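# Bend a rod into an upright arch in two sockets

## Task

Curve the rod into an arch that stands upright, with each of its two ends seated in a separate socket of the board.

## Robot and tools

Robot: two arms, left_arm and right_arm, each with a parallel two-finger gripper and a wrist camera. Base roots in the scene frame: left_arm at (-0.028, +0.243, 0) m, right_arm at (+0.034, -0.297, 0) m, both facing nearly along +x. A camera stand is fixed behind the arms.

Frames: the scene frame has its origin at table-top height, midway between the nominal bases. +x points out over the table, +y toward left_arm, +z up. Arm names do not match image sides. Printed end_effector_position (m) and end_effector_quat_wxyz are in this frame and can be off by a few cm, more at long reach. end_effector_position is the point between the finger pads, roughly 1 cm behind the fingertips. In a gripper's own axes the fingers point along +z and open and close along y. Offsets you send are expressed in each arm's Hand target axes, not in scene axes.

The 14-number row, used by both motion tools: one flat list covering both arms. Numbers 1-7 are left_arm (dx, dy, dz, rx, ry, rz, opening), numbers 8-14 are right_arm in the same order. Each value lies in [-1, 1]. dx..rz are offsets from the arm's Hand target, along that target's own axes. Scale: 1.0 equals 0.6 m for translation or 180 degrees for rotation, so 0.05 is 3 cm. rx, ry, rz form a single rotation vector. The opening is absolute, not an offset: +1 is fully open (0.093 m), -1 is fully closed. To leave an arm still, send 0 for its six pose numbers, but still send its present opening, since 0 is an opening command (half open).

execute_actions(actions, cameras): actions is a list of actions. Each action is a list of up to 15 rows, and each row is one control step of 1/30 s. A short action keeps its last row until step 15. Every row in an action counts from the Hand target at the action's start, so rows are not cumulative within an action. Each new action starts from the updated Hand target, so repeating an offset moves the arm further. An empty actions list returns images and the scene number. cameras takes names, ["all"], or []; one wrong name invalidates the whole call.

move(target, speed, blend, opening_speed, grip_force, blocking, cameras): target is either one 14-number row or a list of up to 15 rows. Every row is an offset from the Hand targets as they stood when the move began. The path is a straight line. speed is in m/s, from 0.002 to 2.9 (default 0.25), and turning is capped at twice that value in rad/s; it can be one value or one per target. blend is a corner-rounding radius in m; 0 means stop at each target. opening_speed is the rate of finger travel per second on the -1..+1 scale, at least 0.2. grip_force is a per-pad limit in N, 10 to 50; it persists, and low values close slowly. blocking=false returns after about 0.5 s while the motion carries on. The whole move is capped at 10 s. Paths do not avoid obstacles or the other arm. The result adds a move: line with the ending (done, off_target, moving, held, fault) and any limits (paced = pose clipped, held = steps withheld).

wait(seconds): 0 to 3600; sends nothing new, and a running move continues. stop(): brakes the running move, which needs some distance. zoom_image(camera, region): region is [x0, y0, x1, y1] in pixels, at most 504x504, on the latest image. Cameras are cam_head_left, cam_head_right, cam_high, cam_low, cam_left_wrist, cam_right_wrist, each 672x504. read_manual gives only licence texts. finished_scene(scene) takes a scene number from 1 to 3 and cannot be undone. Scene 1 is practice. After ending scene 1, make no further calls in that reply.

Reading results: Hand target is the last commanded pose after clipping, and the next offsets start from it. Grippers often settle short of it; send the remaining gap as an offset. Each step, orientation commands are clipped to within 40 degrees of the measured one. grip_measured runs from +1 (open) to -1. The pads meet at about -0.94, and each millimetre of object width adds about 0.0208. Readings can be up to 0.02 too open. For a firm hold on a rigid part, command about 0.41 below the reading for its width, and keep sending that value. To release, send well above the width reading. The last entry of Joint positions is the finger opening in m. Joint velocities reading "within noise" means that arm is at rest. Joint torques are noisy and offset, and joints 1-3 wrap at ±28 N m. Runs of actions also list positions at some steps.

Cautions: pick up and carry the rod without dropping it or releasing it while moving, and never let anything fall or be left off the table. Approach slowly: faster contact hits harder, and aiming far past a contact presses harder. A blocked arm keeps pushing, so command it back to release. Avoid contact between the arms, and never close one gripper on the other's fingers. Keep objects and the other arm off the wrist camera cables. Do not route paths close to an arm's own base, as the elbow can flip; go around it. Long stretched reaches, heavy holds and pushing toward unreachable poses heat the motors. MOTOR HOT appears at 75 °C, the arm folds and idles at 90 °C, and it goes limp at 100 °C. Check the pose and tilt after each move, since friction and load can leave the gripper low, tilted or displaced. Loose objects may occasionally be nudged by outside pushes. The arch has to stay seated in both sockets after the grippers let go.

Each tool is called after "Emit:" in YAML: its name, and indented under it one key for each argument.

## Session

Emit:
execute_actions:
  actions: []

Scene clock: 0.00 s.
left_arm: end_effector_position=(+0.3240, +0.2080, +0.3533) grip_measured=+1.000 end_effector_quat_wxyz=(+0.686, +0.085, +0.723, +0.000) | right_arm: end_effector_position=(+0.3044, -0.2154, +0.2672) grip_measured=+1.000 end_effector_quat_wxyz=(+0.669, +0.184, +0.716, +0.078)
Joint positions: left_arm=[-0.095 0.936 0.862 0.015 0.035 0.118 0.093] | right_arm=[0.79 0.724 0.505 0.067 0.919 0.488 0.093]
Joint velocities: within noise
Joint torques (N m): no reading
Heat: left arm: 34 °C; right arm: 33 °C.
Hand target: left_arm +0.3230, +0.2081, +0.3624; +0.694, +0.084, +0.715, +0.000 | right_arm +0.3045, -0.2153, +0.2704; +0.671, +0.185, +0.714, +0.080
Tool commands: left_gripper/opening=+1.0 right_gripper/opening=+1.0

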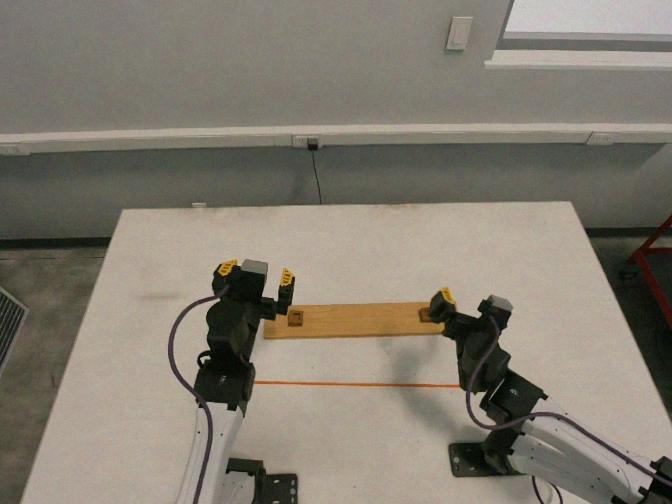

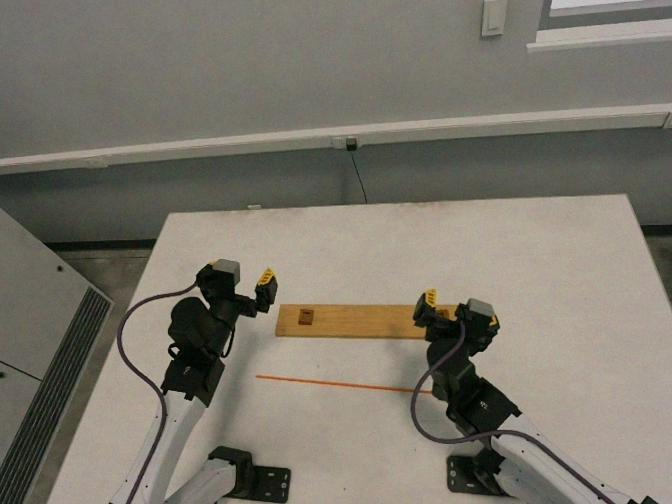

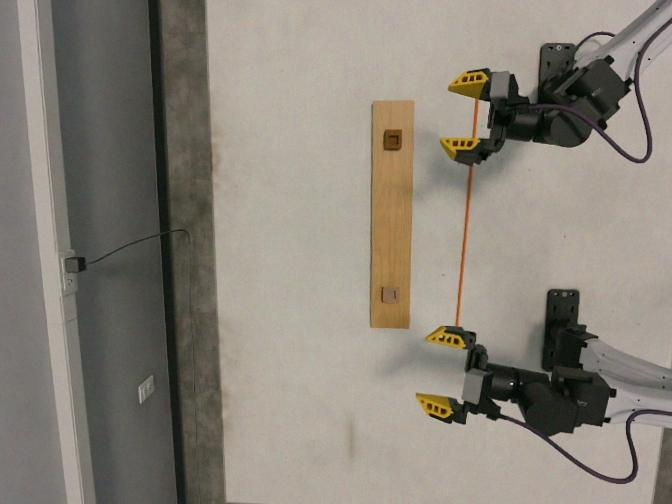

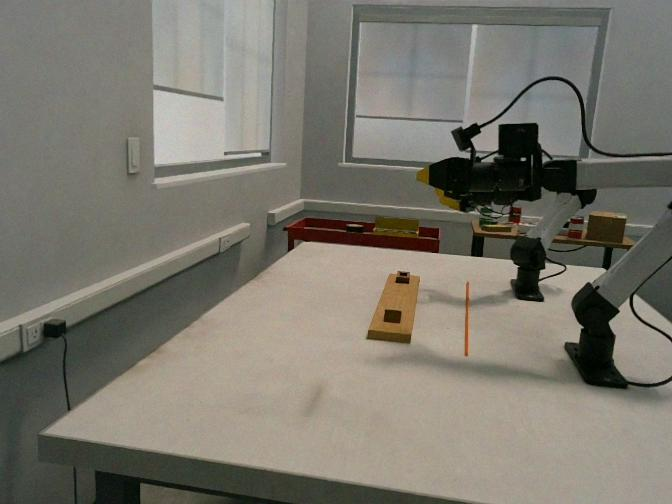

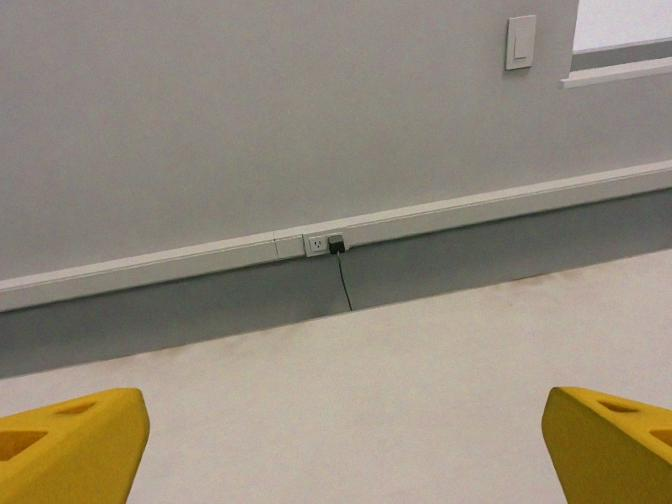

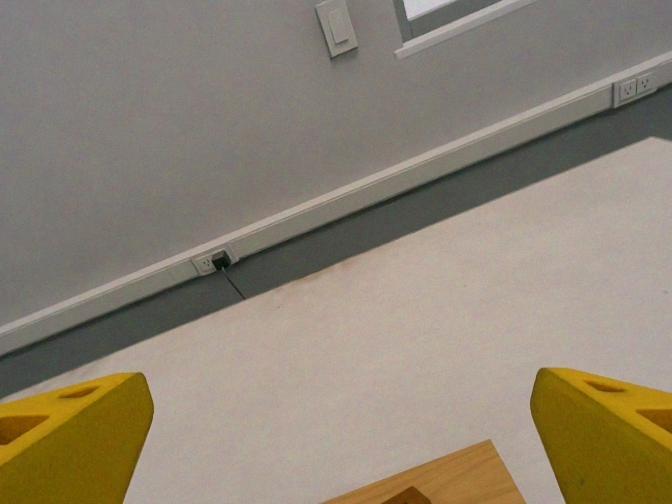

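Emit:
move:
  target: [0.4772,-0.0332,-0.1597,0.3213,0.4482,0.4169,1,0.2707,-0.218,-0.1255,-0.251,0.5068,-0.5894,1]
  cameras: ["cam_left_wrist","cam_right_wrist","cam_high"]
  speed: 0.35

Scene clock: 40.50 s.
left_arm: end_effector_position=(+0.2245, +0.2322, +0.0831) grip_measured=+1.000 end_effector_quat_wxyz=(-0.105, +0.701, +0.694, +0.128) | right_arm: end_effector_position=(+0.2057, -0.2629, +0.0780) grip_measured=+1.000 end_effector_quat_wxyz=(+0.111, +0.680, -0.715, +0.117)
Joint positions: left_arm=[-0.271 1.551 1.066 -1.138 -0.328 1.314 0.093] | right_arm=[0.476 1.337 0.859 -1.245 0.287 -1.024 0.093]
Joint torques (N m): left_arm=[-0.5 -6.27 5.01 0.03 -0.2 -0.05] | right_arm=[0.66 -2.8 6.98 -0.12 0.41 -0.21]
Heat: left arm: 37 °C; right arm: 36 °C.
Hand target: left_arm +0.2194, +0.2339, +0.0792; -0.121, +0.706, +0.687, +0.125 | right_arm +0.2046, -0.2648, +0.0789; +0.124, +0.687, -0.706, +0.121
Off the commanded pose: left_arm 0.007 m, 2 deg | right_arm 0.002 m, 2 deg.
move: done
Images, in order (width x height): cam_high 672x504, cam_left_wrist 672x504, cam_right_wrist 672x504.

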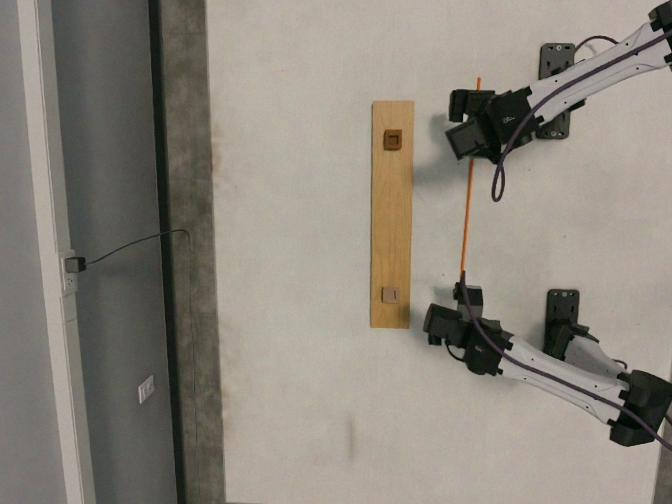

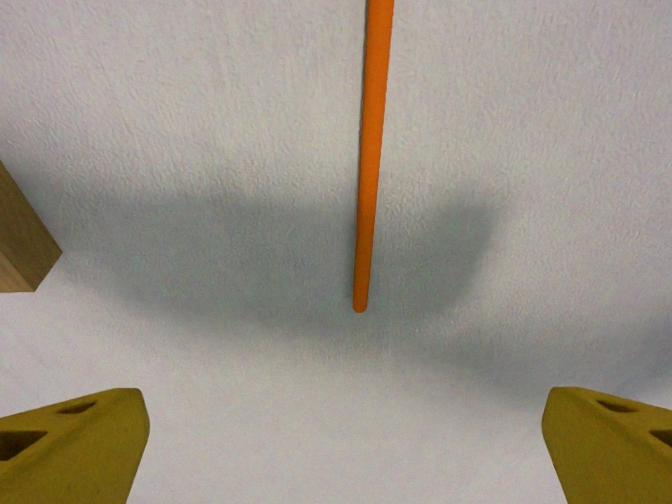

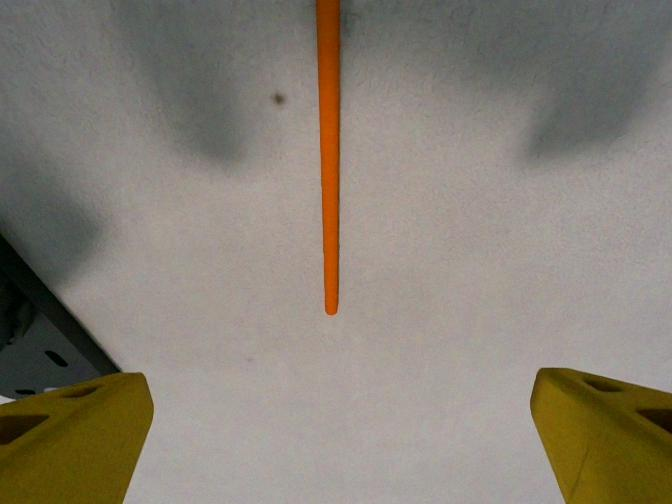

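Emit:
move:
  target:
    - [-0.0382,-0.005,0.105,0,0,0,1,-0.045,0.0017,0.1238,0,0,0,1]
    - [-0.0382,-0.005,0.105,0,0,0,-1,-0.045,0.0017,0.1238,0,0,0,-1]
  cameras: ["cam_left_wrist","cam_right_wrist"]
  speed: 0.1
  opening_speed: 1.2

Scene clock: 54.30 s.
left_arm: end_effector_position=(+0.2204, +0.2343, +0.0174) grip_measured=-0.929 end_effector_quat_wxyz=(-0.113, +0.702, +0.691, +0.129) | right_arm: end_effector_position=(+0.2049, -0.2671, +0.0068) grip_measured=-0.928 end_effector_quat_wxyz=(+0.124, +0.683, -0.708, +0.128)
Joint positions: left_arm=[-0.274 1.648 0.88 -0.87 -0.339 1.314 0.001] | right_arm=[0.483 1.476 0.653 -0.921 0.316 -1.024 0.001]
Joint torques (N m): left_arm=[-0.46 -6.46 4.08 0.15 -0.08 -0.09] | right_arm=[0.25 -2.92 4.38 0.25 0.1 -0.17]
Heat: left arm: 36 °C; right arm: 35 °C.
Hand target: left_arm +0.2165, +0.2339, +0.0122; -0.121, +0.706, +0.687, +0.125 | right_arm +0.2035, -0.2647, -0.0002; +0.124, +0.687, -0.706, +0.120
Off the commanded pose: left_arm 0.007 m, 1 deg | right_arm 0.007 m, 1 deg.
move: done; target 2's new opening was sent with right_arm's hand 0.013 m and 2 deg from that target

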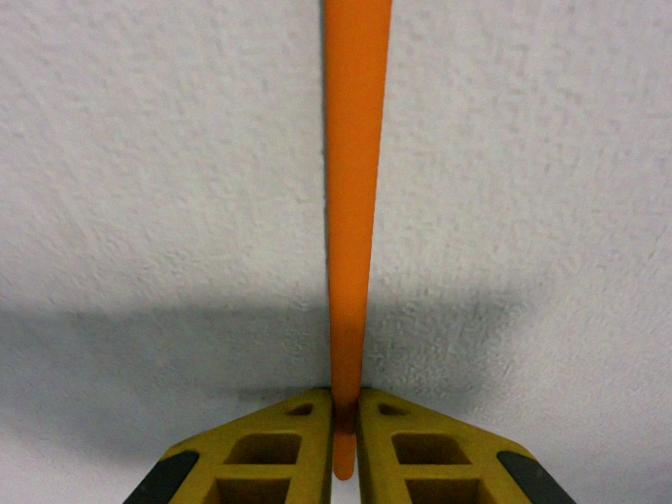

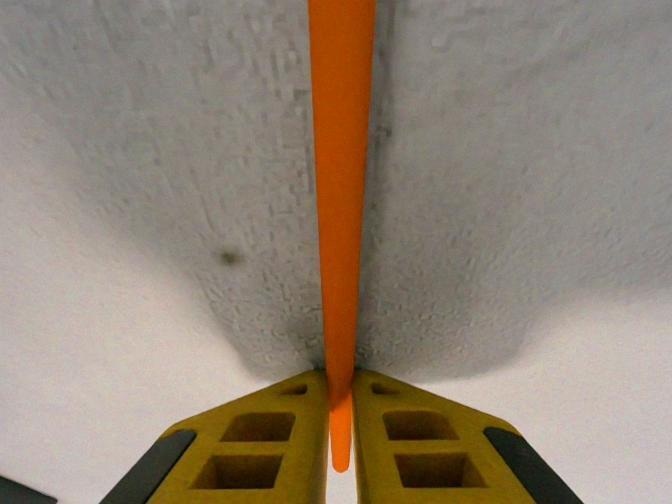

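Emit:
move:
  target:
    - [0.037,0.0053,-0.098,0,0,0,-1,0.0405,-0.0038,-0.099,0,0,0,-1]
    - [0.0447,0.0512,-0.1483,0.0016,-0.1111,-0.0088,-1,0.0423,-0.0722,-0.1535,0.0016,-0.1111,-0.0088,-1]
    - [0.0348,0.115,-0.1963,0,-0.2222,-0.0159,-1,0.025,-0.1502,-0.2078,0,-0.2222,-0.0159,-1]
    - [0.009,0.1977,-0.2323,-0.0036,-0.3333,-0.0206,-1,-0.0078,-0.2378,-0.2552,-0.0036,-0.3333,-0.0206,-1]
    - [-0.026,0.2692,-0.245,-0.0076,-0.4278,-0.0228,-1,-0.0483,-0.3083,-0.2788,-0.0076,-0.4278,-0.0228,-1]
    - [-0.0367,0.2698,-0.24,-0.0093,-0.4722,-0.0226,-1,-0.0583,-0.3078,-0.2753,-0.0093,-0.4722,-0.0226,-1]
  cameras: ["cam_left_wrist","cam_right_wrist","cam_high","cam_head_left","cam_head_right"]
  speed: 0.2
  blend: 0.02

Emit:
zoom_image:
  camera: "cam_left_wrist"
  region: [270, 380, 420, 504]

Emit:
zoom_image:
  camera: "cam_right_wrist"
  region: [270, 380, 420, 504]

Emit:
zoom_image:
  camera: "cam_head_left"
  region: [240, 220, 480, 340]

Emit:
zoom_image:
  camera: "cam_high"
  region: [320, 100, 470, 350]

Scene clock: 95.50 s.
left_arm: end_effector_position=(+0.3712, +0.1688, +0.1286) grip_measured=-0.941 end_effector_quat_wxyz=(+0.362, +0.598, +0.625, -0.348) | right_arm: end_effector_position=(+0.3874, -0.1894, +0.1344) grip_measured=-0.940 end_effector_quat_wxyz=(-0.351, +0.625, -0.597, -0.361)
Joint positions: left_arm=[0.169 2.175 1.749 -1.385 1.035 1.846 0] | right_arm=[-0.106 2.019 1.53 -1.33 -1.037 -1.865 0]
Joint torques (N m): left_arm=[-0.65 -11.79 8.12 -0.37 1.38 0.01] | right_arm=[0.61 -9.03 7.97 -0.35 -1.51 -0.27]
Heat: left arm: 36 °C; right arm: 34 °C.
Hand target: left_arm +0.3762, +0.1595, +0.1401; +0.388, +0.584, +0.608, -0.372 | right_arm +0.3906, -0.1806, +0.1431; -0.373, +0.608, -0.583, -0.389
Off the commanded pose: left_arm 0.016 m, 5 deg | right_arm 0.013 m, 5 deg.
move: off_target (left_arm, right_arm)
Images, in order (width x height): cam_head_left 672x504, cam_head_right 672x504, cam_high 672x504, cam_left_wrist 672x504, cam_right_wrist 672x504.

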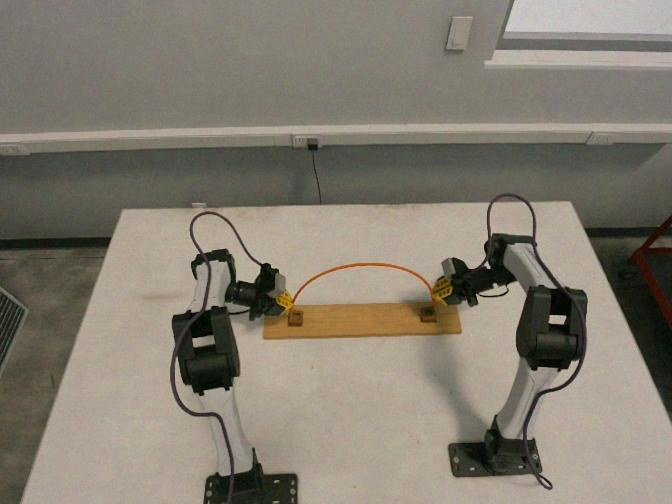

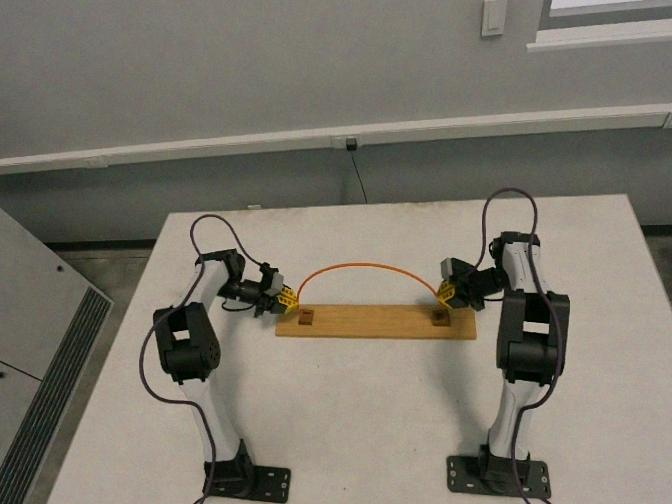

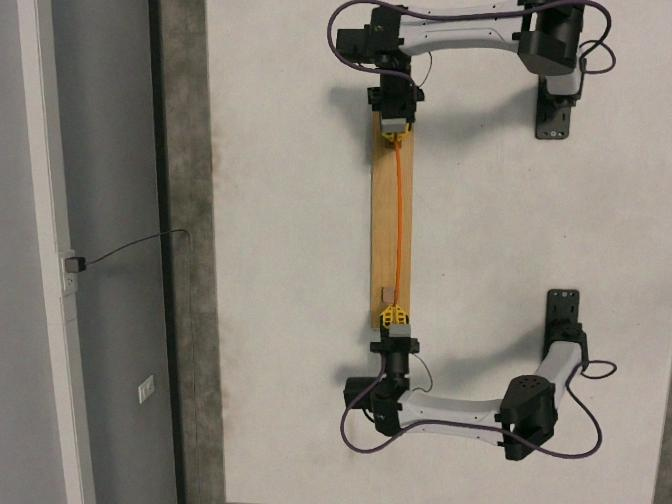

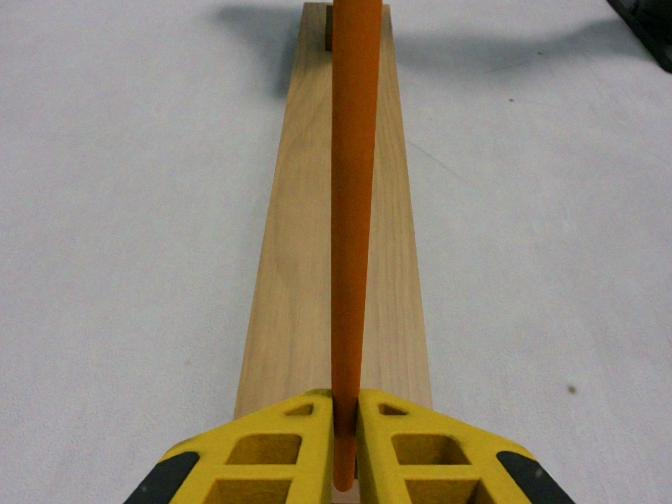

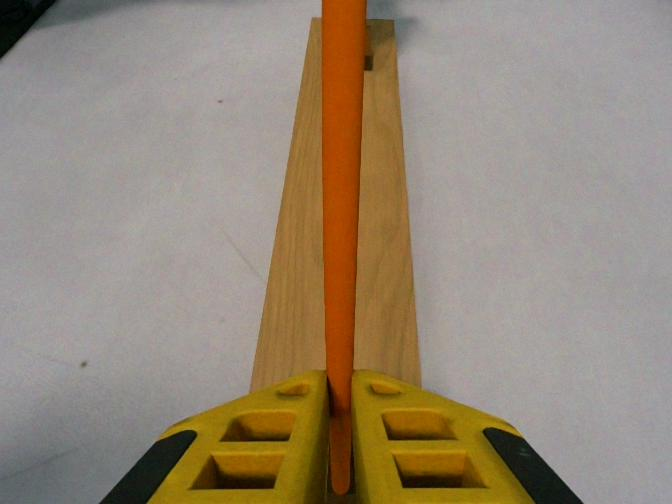

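Scaled by 3.360 from the camera's image (finer frame: 960x720).

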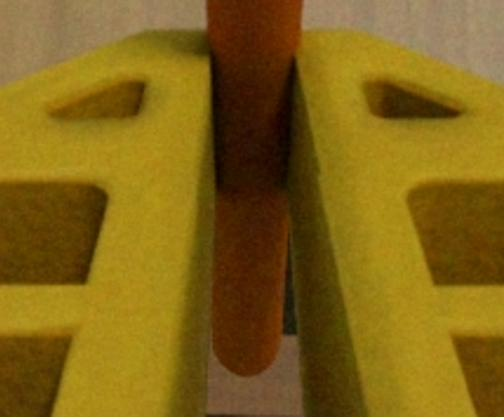

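Scaled by 3.360 from the camera's image (finer frame: 960x720).

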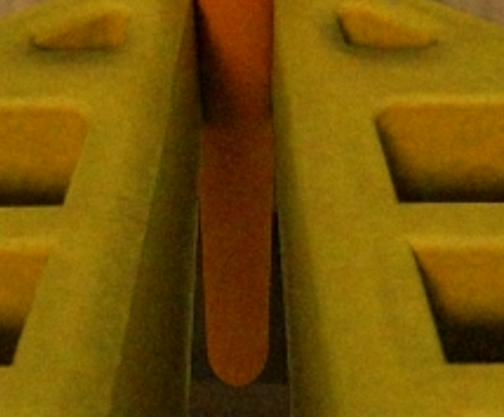

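Scaled by 2.100 from the camera's image (finer frame: 960x720).

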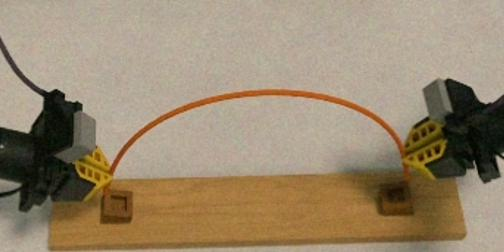

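Scaled by 2.016 from the camera's image (finer frame: 960x720).

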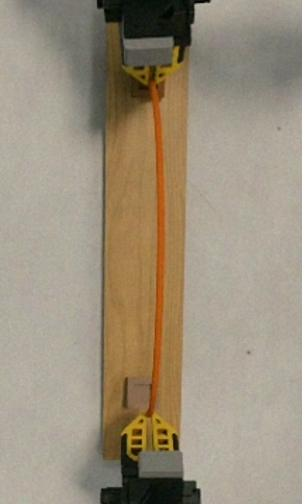

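Emit:
move:
  target: [0.027,0.0147,0.0207,0,0,0,-1,0.029,-0.002,0.0245,0,0,0,-1]
  cameras: ["cam_left_wrist","cam_right_wrist","cam_high","cam_head_left"]
  speed: 0.12

Emit:
zoom_image:
  camera: "cam_left_wrist"
  region: [270, 380, 420, 504]

Emit:
zoom_image:
  camera: "cam_right_wrist"
  region: [270, 380, 420, 504]

Emit:
zoom_image:
  camera: "cam_head_left"
  region: [405, 280, 465, 340]

Emit:
zoom_image:
  camera: "cam_head_left"
  region: [265, 280, 325, 340]

Emit:
zoom_image:
  camera: "cam_high"
  region: [320, 100, 470, 350]

Scene clock: 112.80 s.
left_arm: end_effector_position=(+0.3768, +0.1695, +0.1093) grip_measured=-0.941 end_effector_quat_wxyz=(+0.359, +0.594, +0.627, -0.355) | right_arm: end_effector_position=(+0.3909, -0.1885, +0.1189) grip_measured=-0.940 end_effector_quat_wxyz=(-0.352, +0.625, -0.595, -0.362)
Joint positions: left_arm=[0.169 2.227 1.749 -1.351 1.04 1.847 0] | right_arm=[-0.103 2.048 1.506 -1.275 -1.041 -1.866 0]
Joint torques (N m): left_arm=[-1.69 -12.25 7.92 -0.21 1.31 -0.15] | right_arm=[1.92 -9.54 5.23 -0.05 -1.5 -0.08]
Heat: left arm: 38 °C; right arm: 36 °C.
Hand target: left_arm +0.3852, +0.1554, +0.1202; +0.388, +0.584, +0.608, -0.372 | right_arm +0.3916, -0.1745, +0.1212; -0.373, +0.608, -0.583, -0.389
Off the commanded pose: left_arm 0.020 m, 5 deg | right_arm 0.014 m, 5 deg.
move: off_target (left_arm, right_arm)
Images, in order (width x height): cam_head_left 672x504, cam_high 672x504, cam_left_wrist 672x504, cam_right_wrist 672x504.

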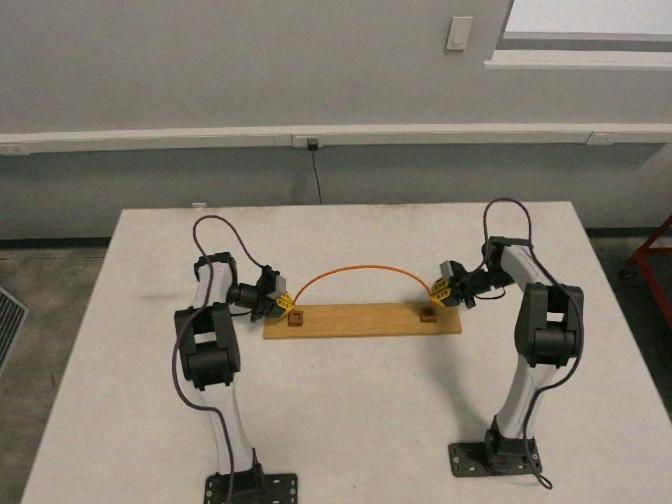

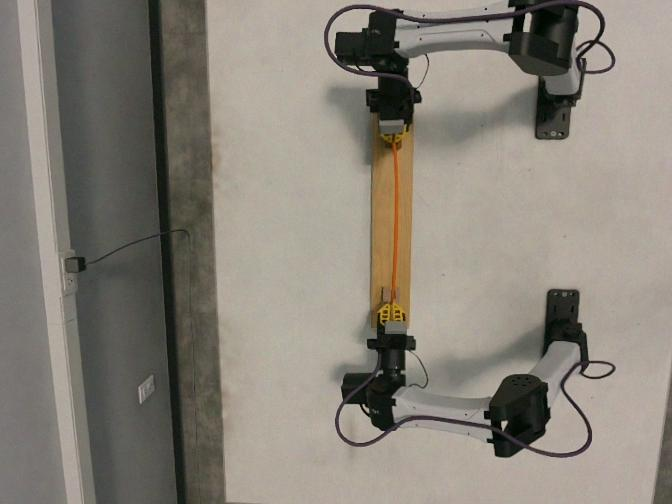

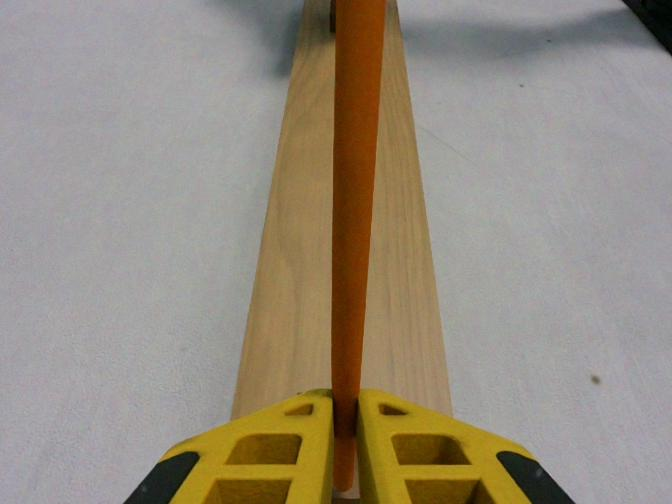

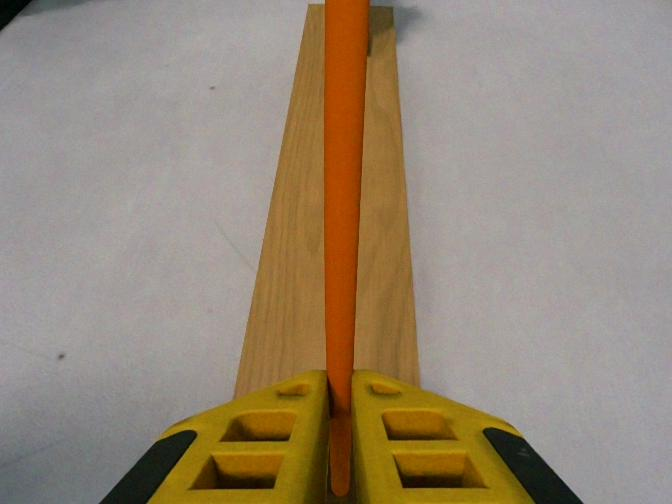

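Scaled by 3.360 from the camera's image (finer frame: 960x720).

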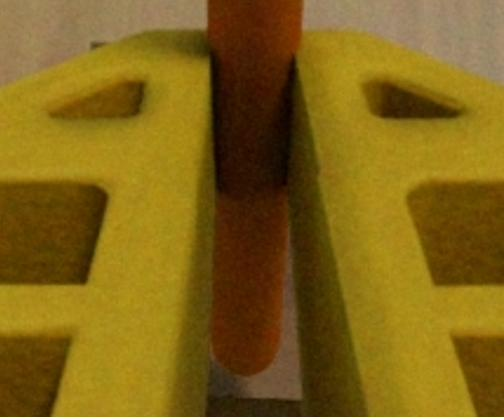

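Scaled by 3.360 from the camera's image (finer frame: 960x720).

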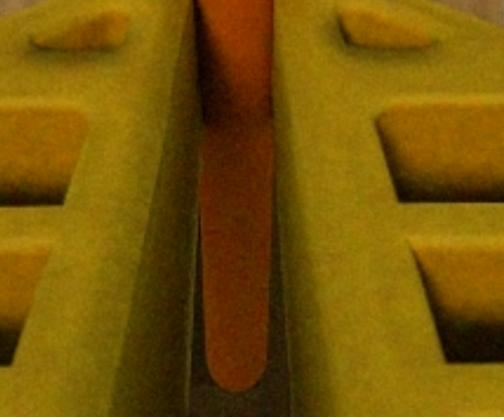

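Scaled by 8.400 from the camera's image (finer frame: 960x720).

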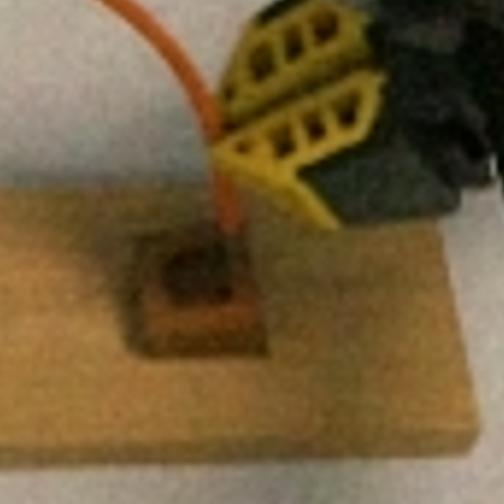

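Scaled by 8.400 from the camera's image (finer frame: 960x720).

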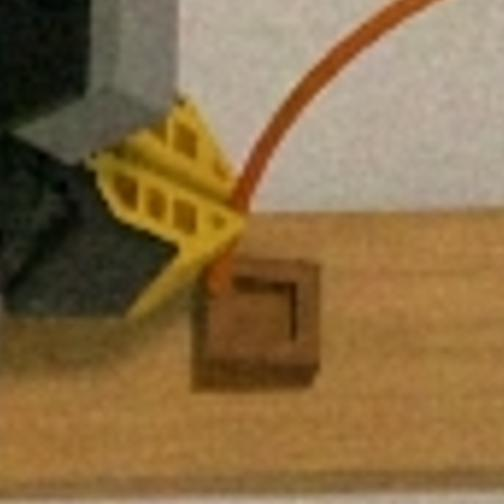

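Scaled by 2.016 from the camera's image (finer frame: 960x720).

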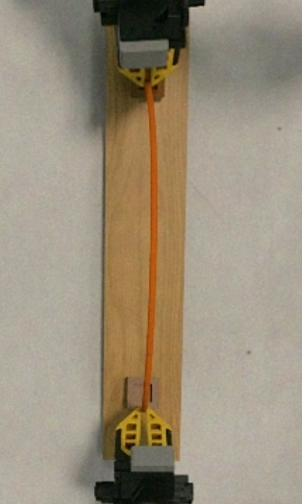

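Emit:
move:
  target: [0.0034,-0.0006,0.0163,0,0,0,-1,0.0125,-0.0006,0.0205,0,0,0,-1]
  speed: 0.1
  cameras: ["cam_high","cam_head_left","cam_left_wrist","cam_right_wrist"]

Emit:
zoom_image:
  camera: "cam_head_left"
  region: [265, 280, 325, 340]

Emit:
zoom_image:
  camera: "cam_head_left"
  region: [405, 280, 465, 340]

Emit:
zoom_image:
  camera: "cam_left_wrist"
  region: [270, 380, 420, 504]

Emit:
zoom_image:
  camera: "cam_right_wrist"
  region: [270, 380, 420, 504]

Emit:
zoom_image:
  camera: "cam_high"
  region: [340, 100, 440, 340]

Scene clock: 141.43 s.
left_arm: end_effector_position=(+0.3846, +0.1640, +0.1075) grip_measured=-0.941 end_effector_quat_wxyz=(+0.366, +0.599, +0.623, -0.345) | right_arm: end_effector_position=(+0.3920, -0.1813, +0.1066) grip_measured=-0.940 end_effector_quat_wxyz=(-0.354, +0.623, -0.596, -0.362)
Joint positions: left_arm=[0.152 2.227 1.749 -1.293 1.042 1.811 0] | right_arm=[-0.084 2.053 1.464 -1.191 -1.049 -1.823 0]
Joint torques (N m): left_arm=[-1.91 -13.03 4.98 -0.13 1.33 -0.17] | right_arm=[2.18 -9.8 5.23 0.07 -1.49 -0.06]
Heat: left arm: 41 °C; right arm: 40 °C.
Hand target: left_arm +0.3852, +0.1474, +0.1142; +0.388, +0.584, +0.608, -0.372 | right_arm +0.3916, -0.1665, +0.1093; -0.373, +0.608, -0.583, -0.389
Off the commanded pose: left_arm 0.018 m, 5 deg | right_arm 0.015 m, 4 deg.
move: off_target (left_arm, right_arm)
Images, in order (width x height): cam_head_left 672x504, cam_high 672x504, cam_left_wrist 672x504, cam_right_wrist 672x504.

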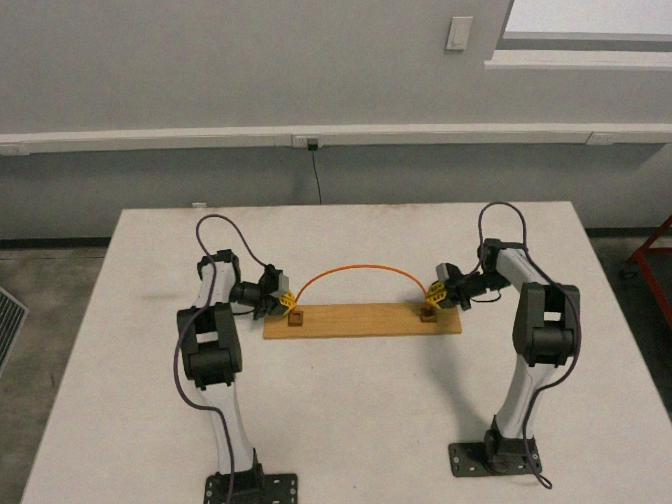

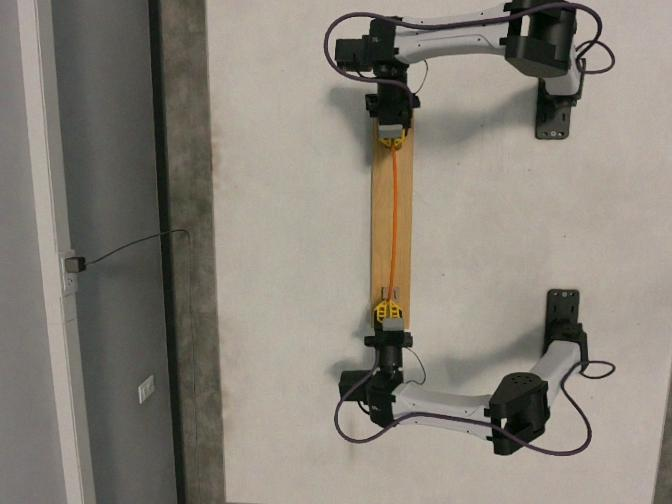

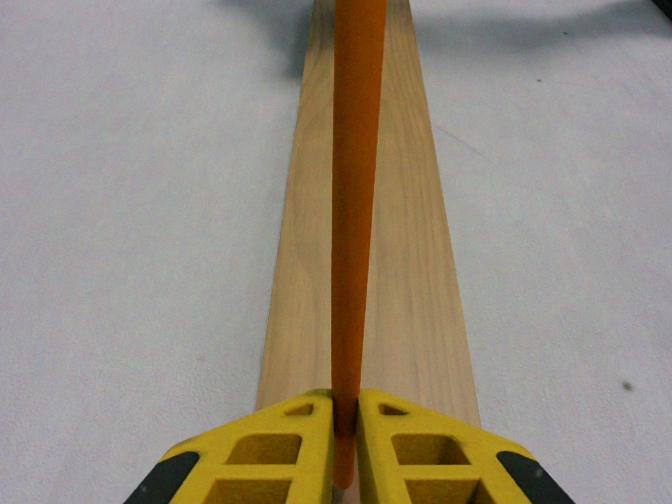

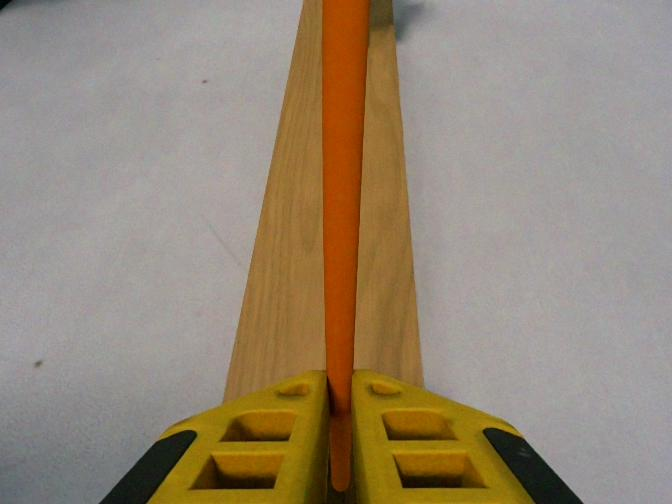

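Scaled by 8.400 from the camera's image (finer frame: 960x720).

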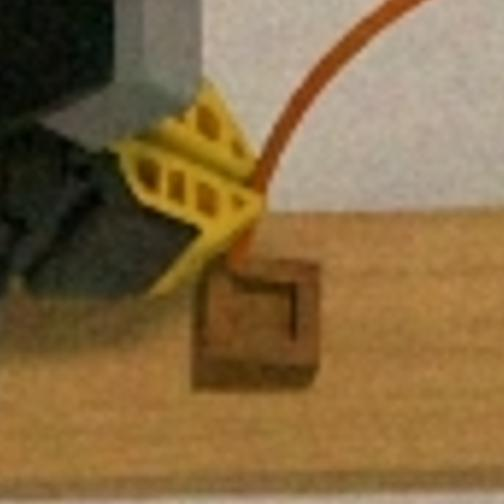

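Scaled by 8.400 from the camera's image (finer frame: 960x720).

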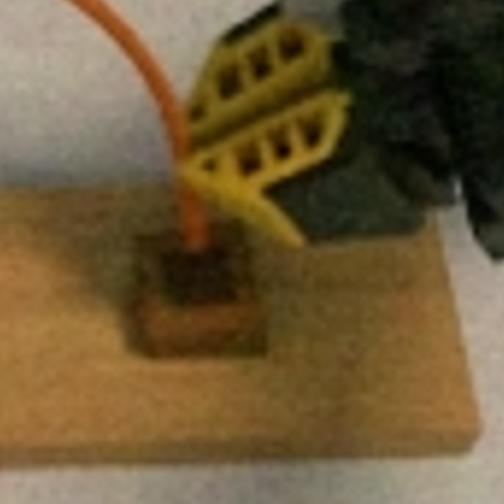

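Scaled by 3.360 from the camera's image (finer frame: 960x720).

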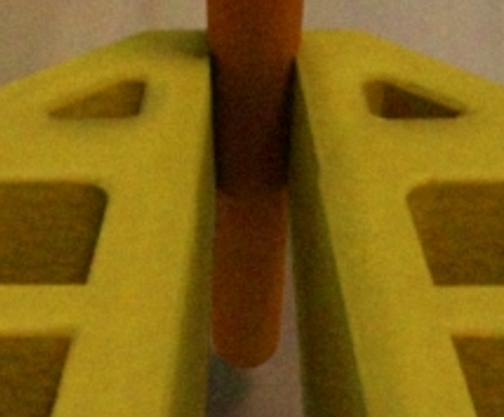

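Scaled by 3.360 from the camera's image (finer frame: 960x720).

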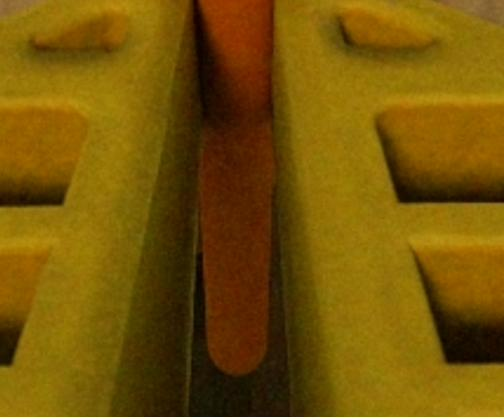

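Scaled by 2.100 from the camera's image (finer frame: 960x720).

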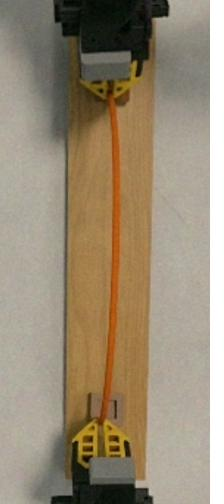

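Emit:
move:
  target: [0.0192,-0.0166,0.0063,0,0,0,-1,0.0127,0.0017,0.0042,0,0,0,-1]
  speed: 0.1
  cameras: ["cam_high","cam_head_left","cam_left_wrist","cam_right_wrist"]

Emit:
zoom_image:
  camera: "cam_head_left"
  region: [265, 280, 325, 340]

Emit:
zoom_image:
  camera: "cam_head_left"
  region: [405, 280, 465, 340]

Emit:
zoom_image:
  camera: "cam_left_wrist"
  region: [270, 380, 420, 504]

Emit:
zoom_image:
  camera: "cam_right_wrist"
  region: [270, 380, 420, 504]

Scene clock: 149.97 s.
left_arm: end_effector_position=(+0.3744, +0.1622, +0.0889) grip_measured=-0.942 end_effector_quat_wxyz=(+0.358, +0.593, +0.627, -0.356) | right_arm: end_effector_position=(+0.3915, -0.1812, +0.1012) grip_measured=-0.940 end_effector_quat_wxyz=(-0.356, +0.625, -0.595, -0.359)
Joint positions: left_arm=[0.152 2.227 1.667 -1.241 1.044 1.811 0] | right_arm=[-0.084 2.053 1.442 -1.161 -1.049 -1.822 0]
Joint torques (N m): left_arm=[-1.43 -14.83 4.46 -0.11 1.3 -0.05] | right_arm=[1.91 -8.99 5.19 0.04 -1.47 -0.08]
Heat: left arm: 42 °C; right arm: 40 °C.
Hand target: left_arm +0.3752, +0.1484, +0.1022; +0.388, +0.584, +0.608, -0.372 | right_arm +0.3906, -0.1675, +0.1013; -0.373, +0.608, -0.583, -0.389
Off the commanded pose: left_arm 0.019 m, 5 deg | right_arm 0.014 m, 4 deg.
move: off_target (left_arm, right_arm)
Images, in order (width x height): cam_head_left 672x504, cam_high 672x504, cam_left_wrist 672x504, cam_right_wrist 672x504.

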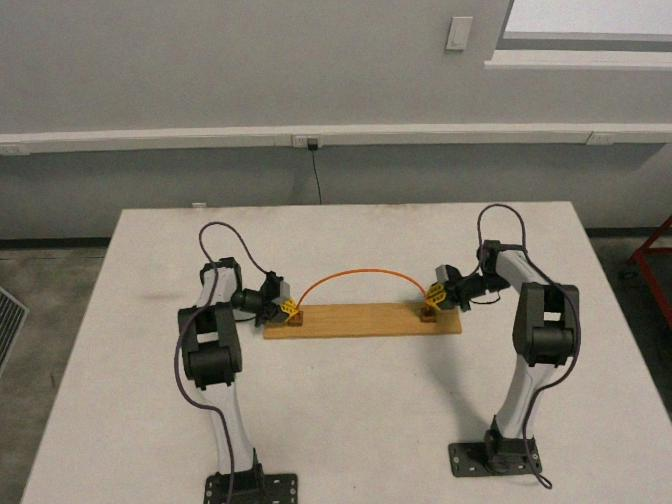

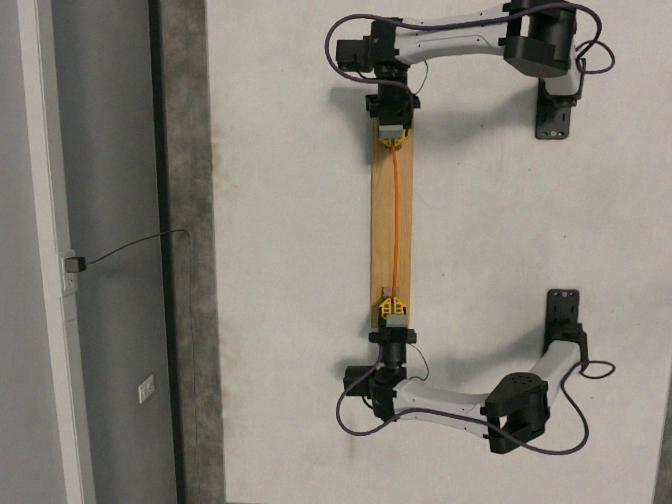

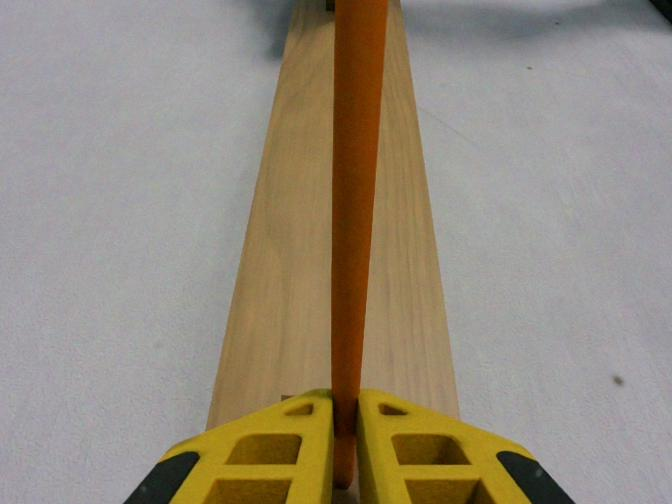

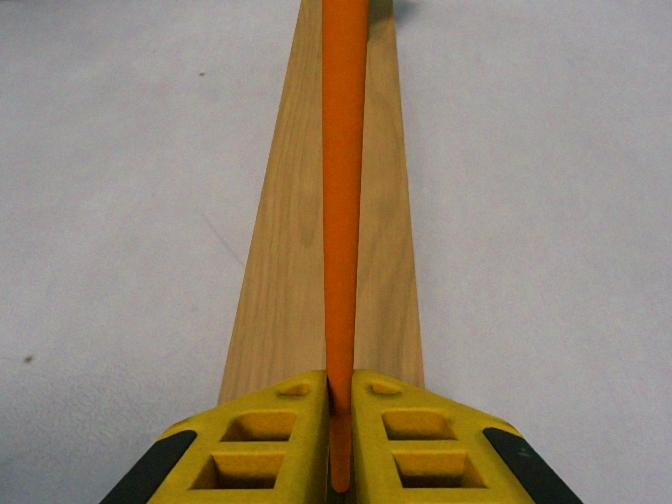

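Scaled by 8.400 from the camera's image (finer frame: 960x720).

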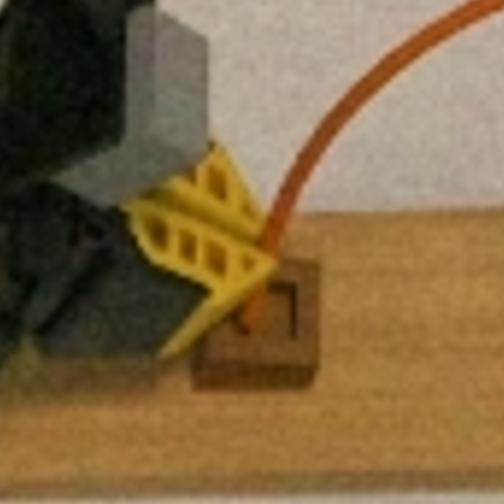

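Scaled by 8.400 from the camera's image (finer frame: 960x720).

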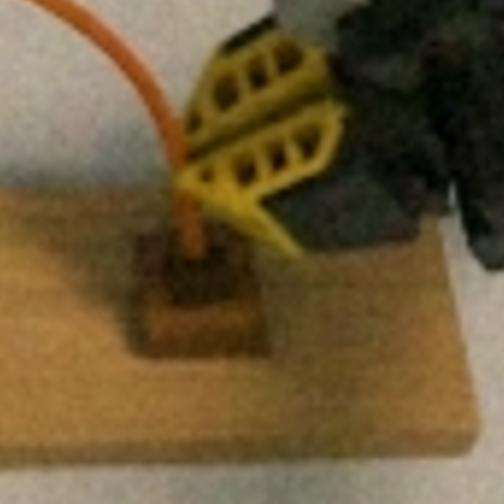

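Scaled by 3.360 from the camera's image (finer frame: 960x720).

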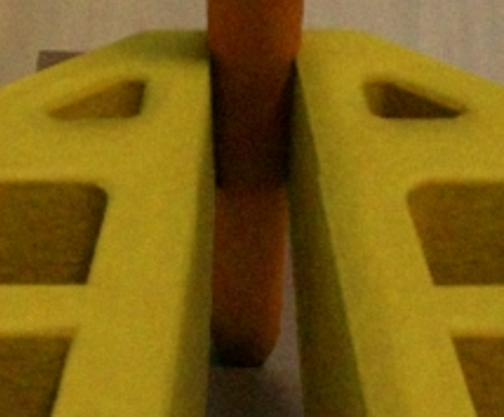

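Scaled by 3.360 from the camera's image (finer frame: 960x720).

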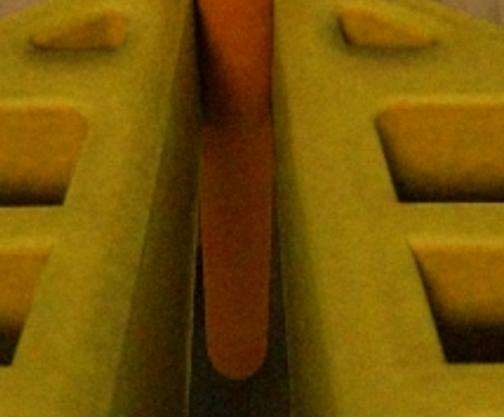

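Emit:
zoom_image:
  camera: "cam_head_left"
  region: [285, 305, 309, 329]

Emit:
zoom_image:
  camera: "cam_high"
  region: [370, 280, 410, 320]

Scaled by 21.000 from the camera's image (finer frame: 960x720).

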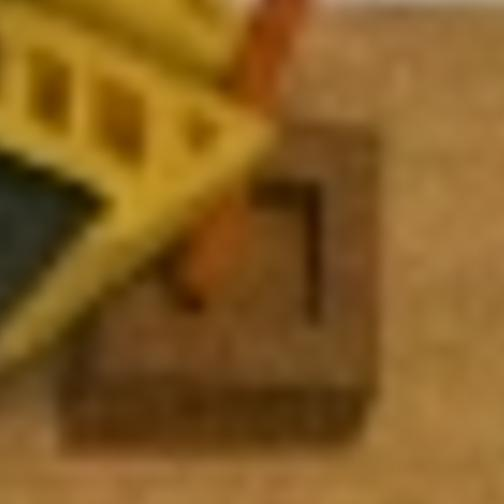

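Scaled by 12.600 from the camera's image (finer frame: 960x720).

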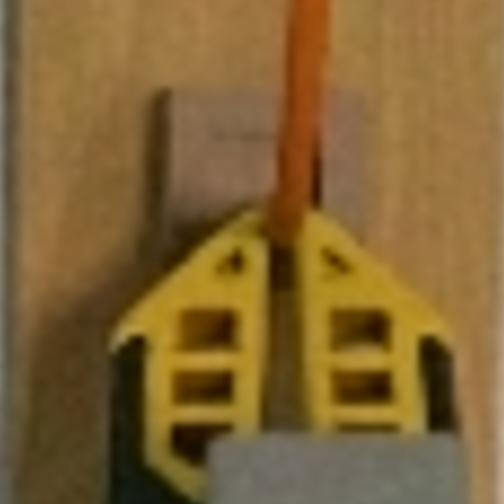

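Emit:
zoom_image:
  camera: "cam_head_left"
  region: [416, 300, 440, 324]

Emit:
zoom_image:
  camera: "cam_high"
  region: [372, 118, 412, 158]

Scaled by 21.000 from the camera's image (finer frame: 960x720).

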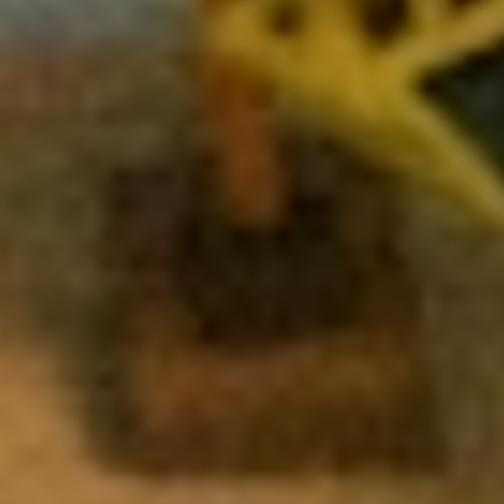

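Scaled by 12.600 from the camera's image (finer frame: 960x720).

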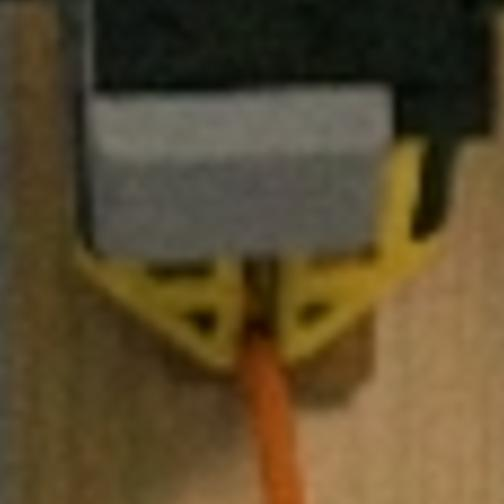

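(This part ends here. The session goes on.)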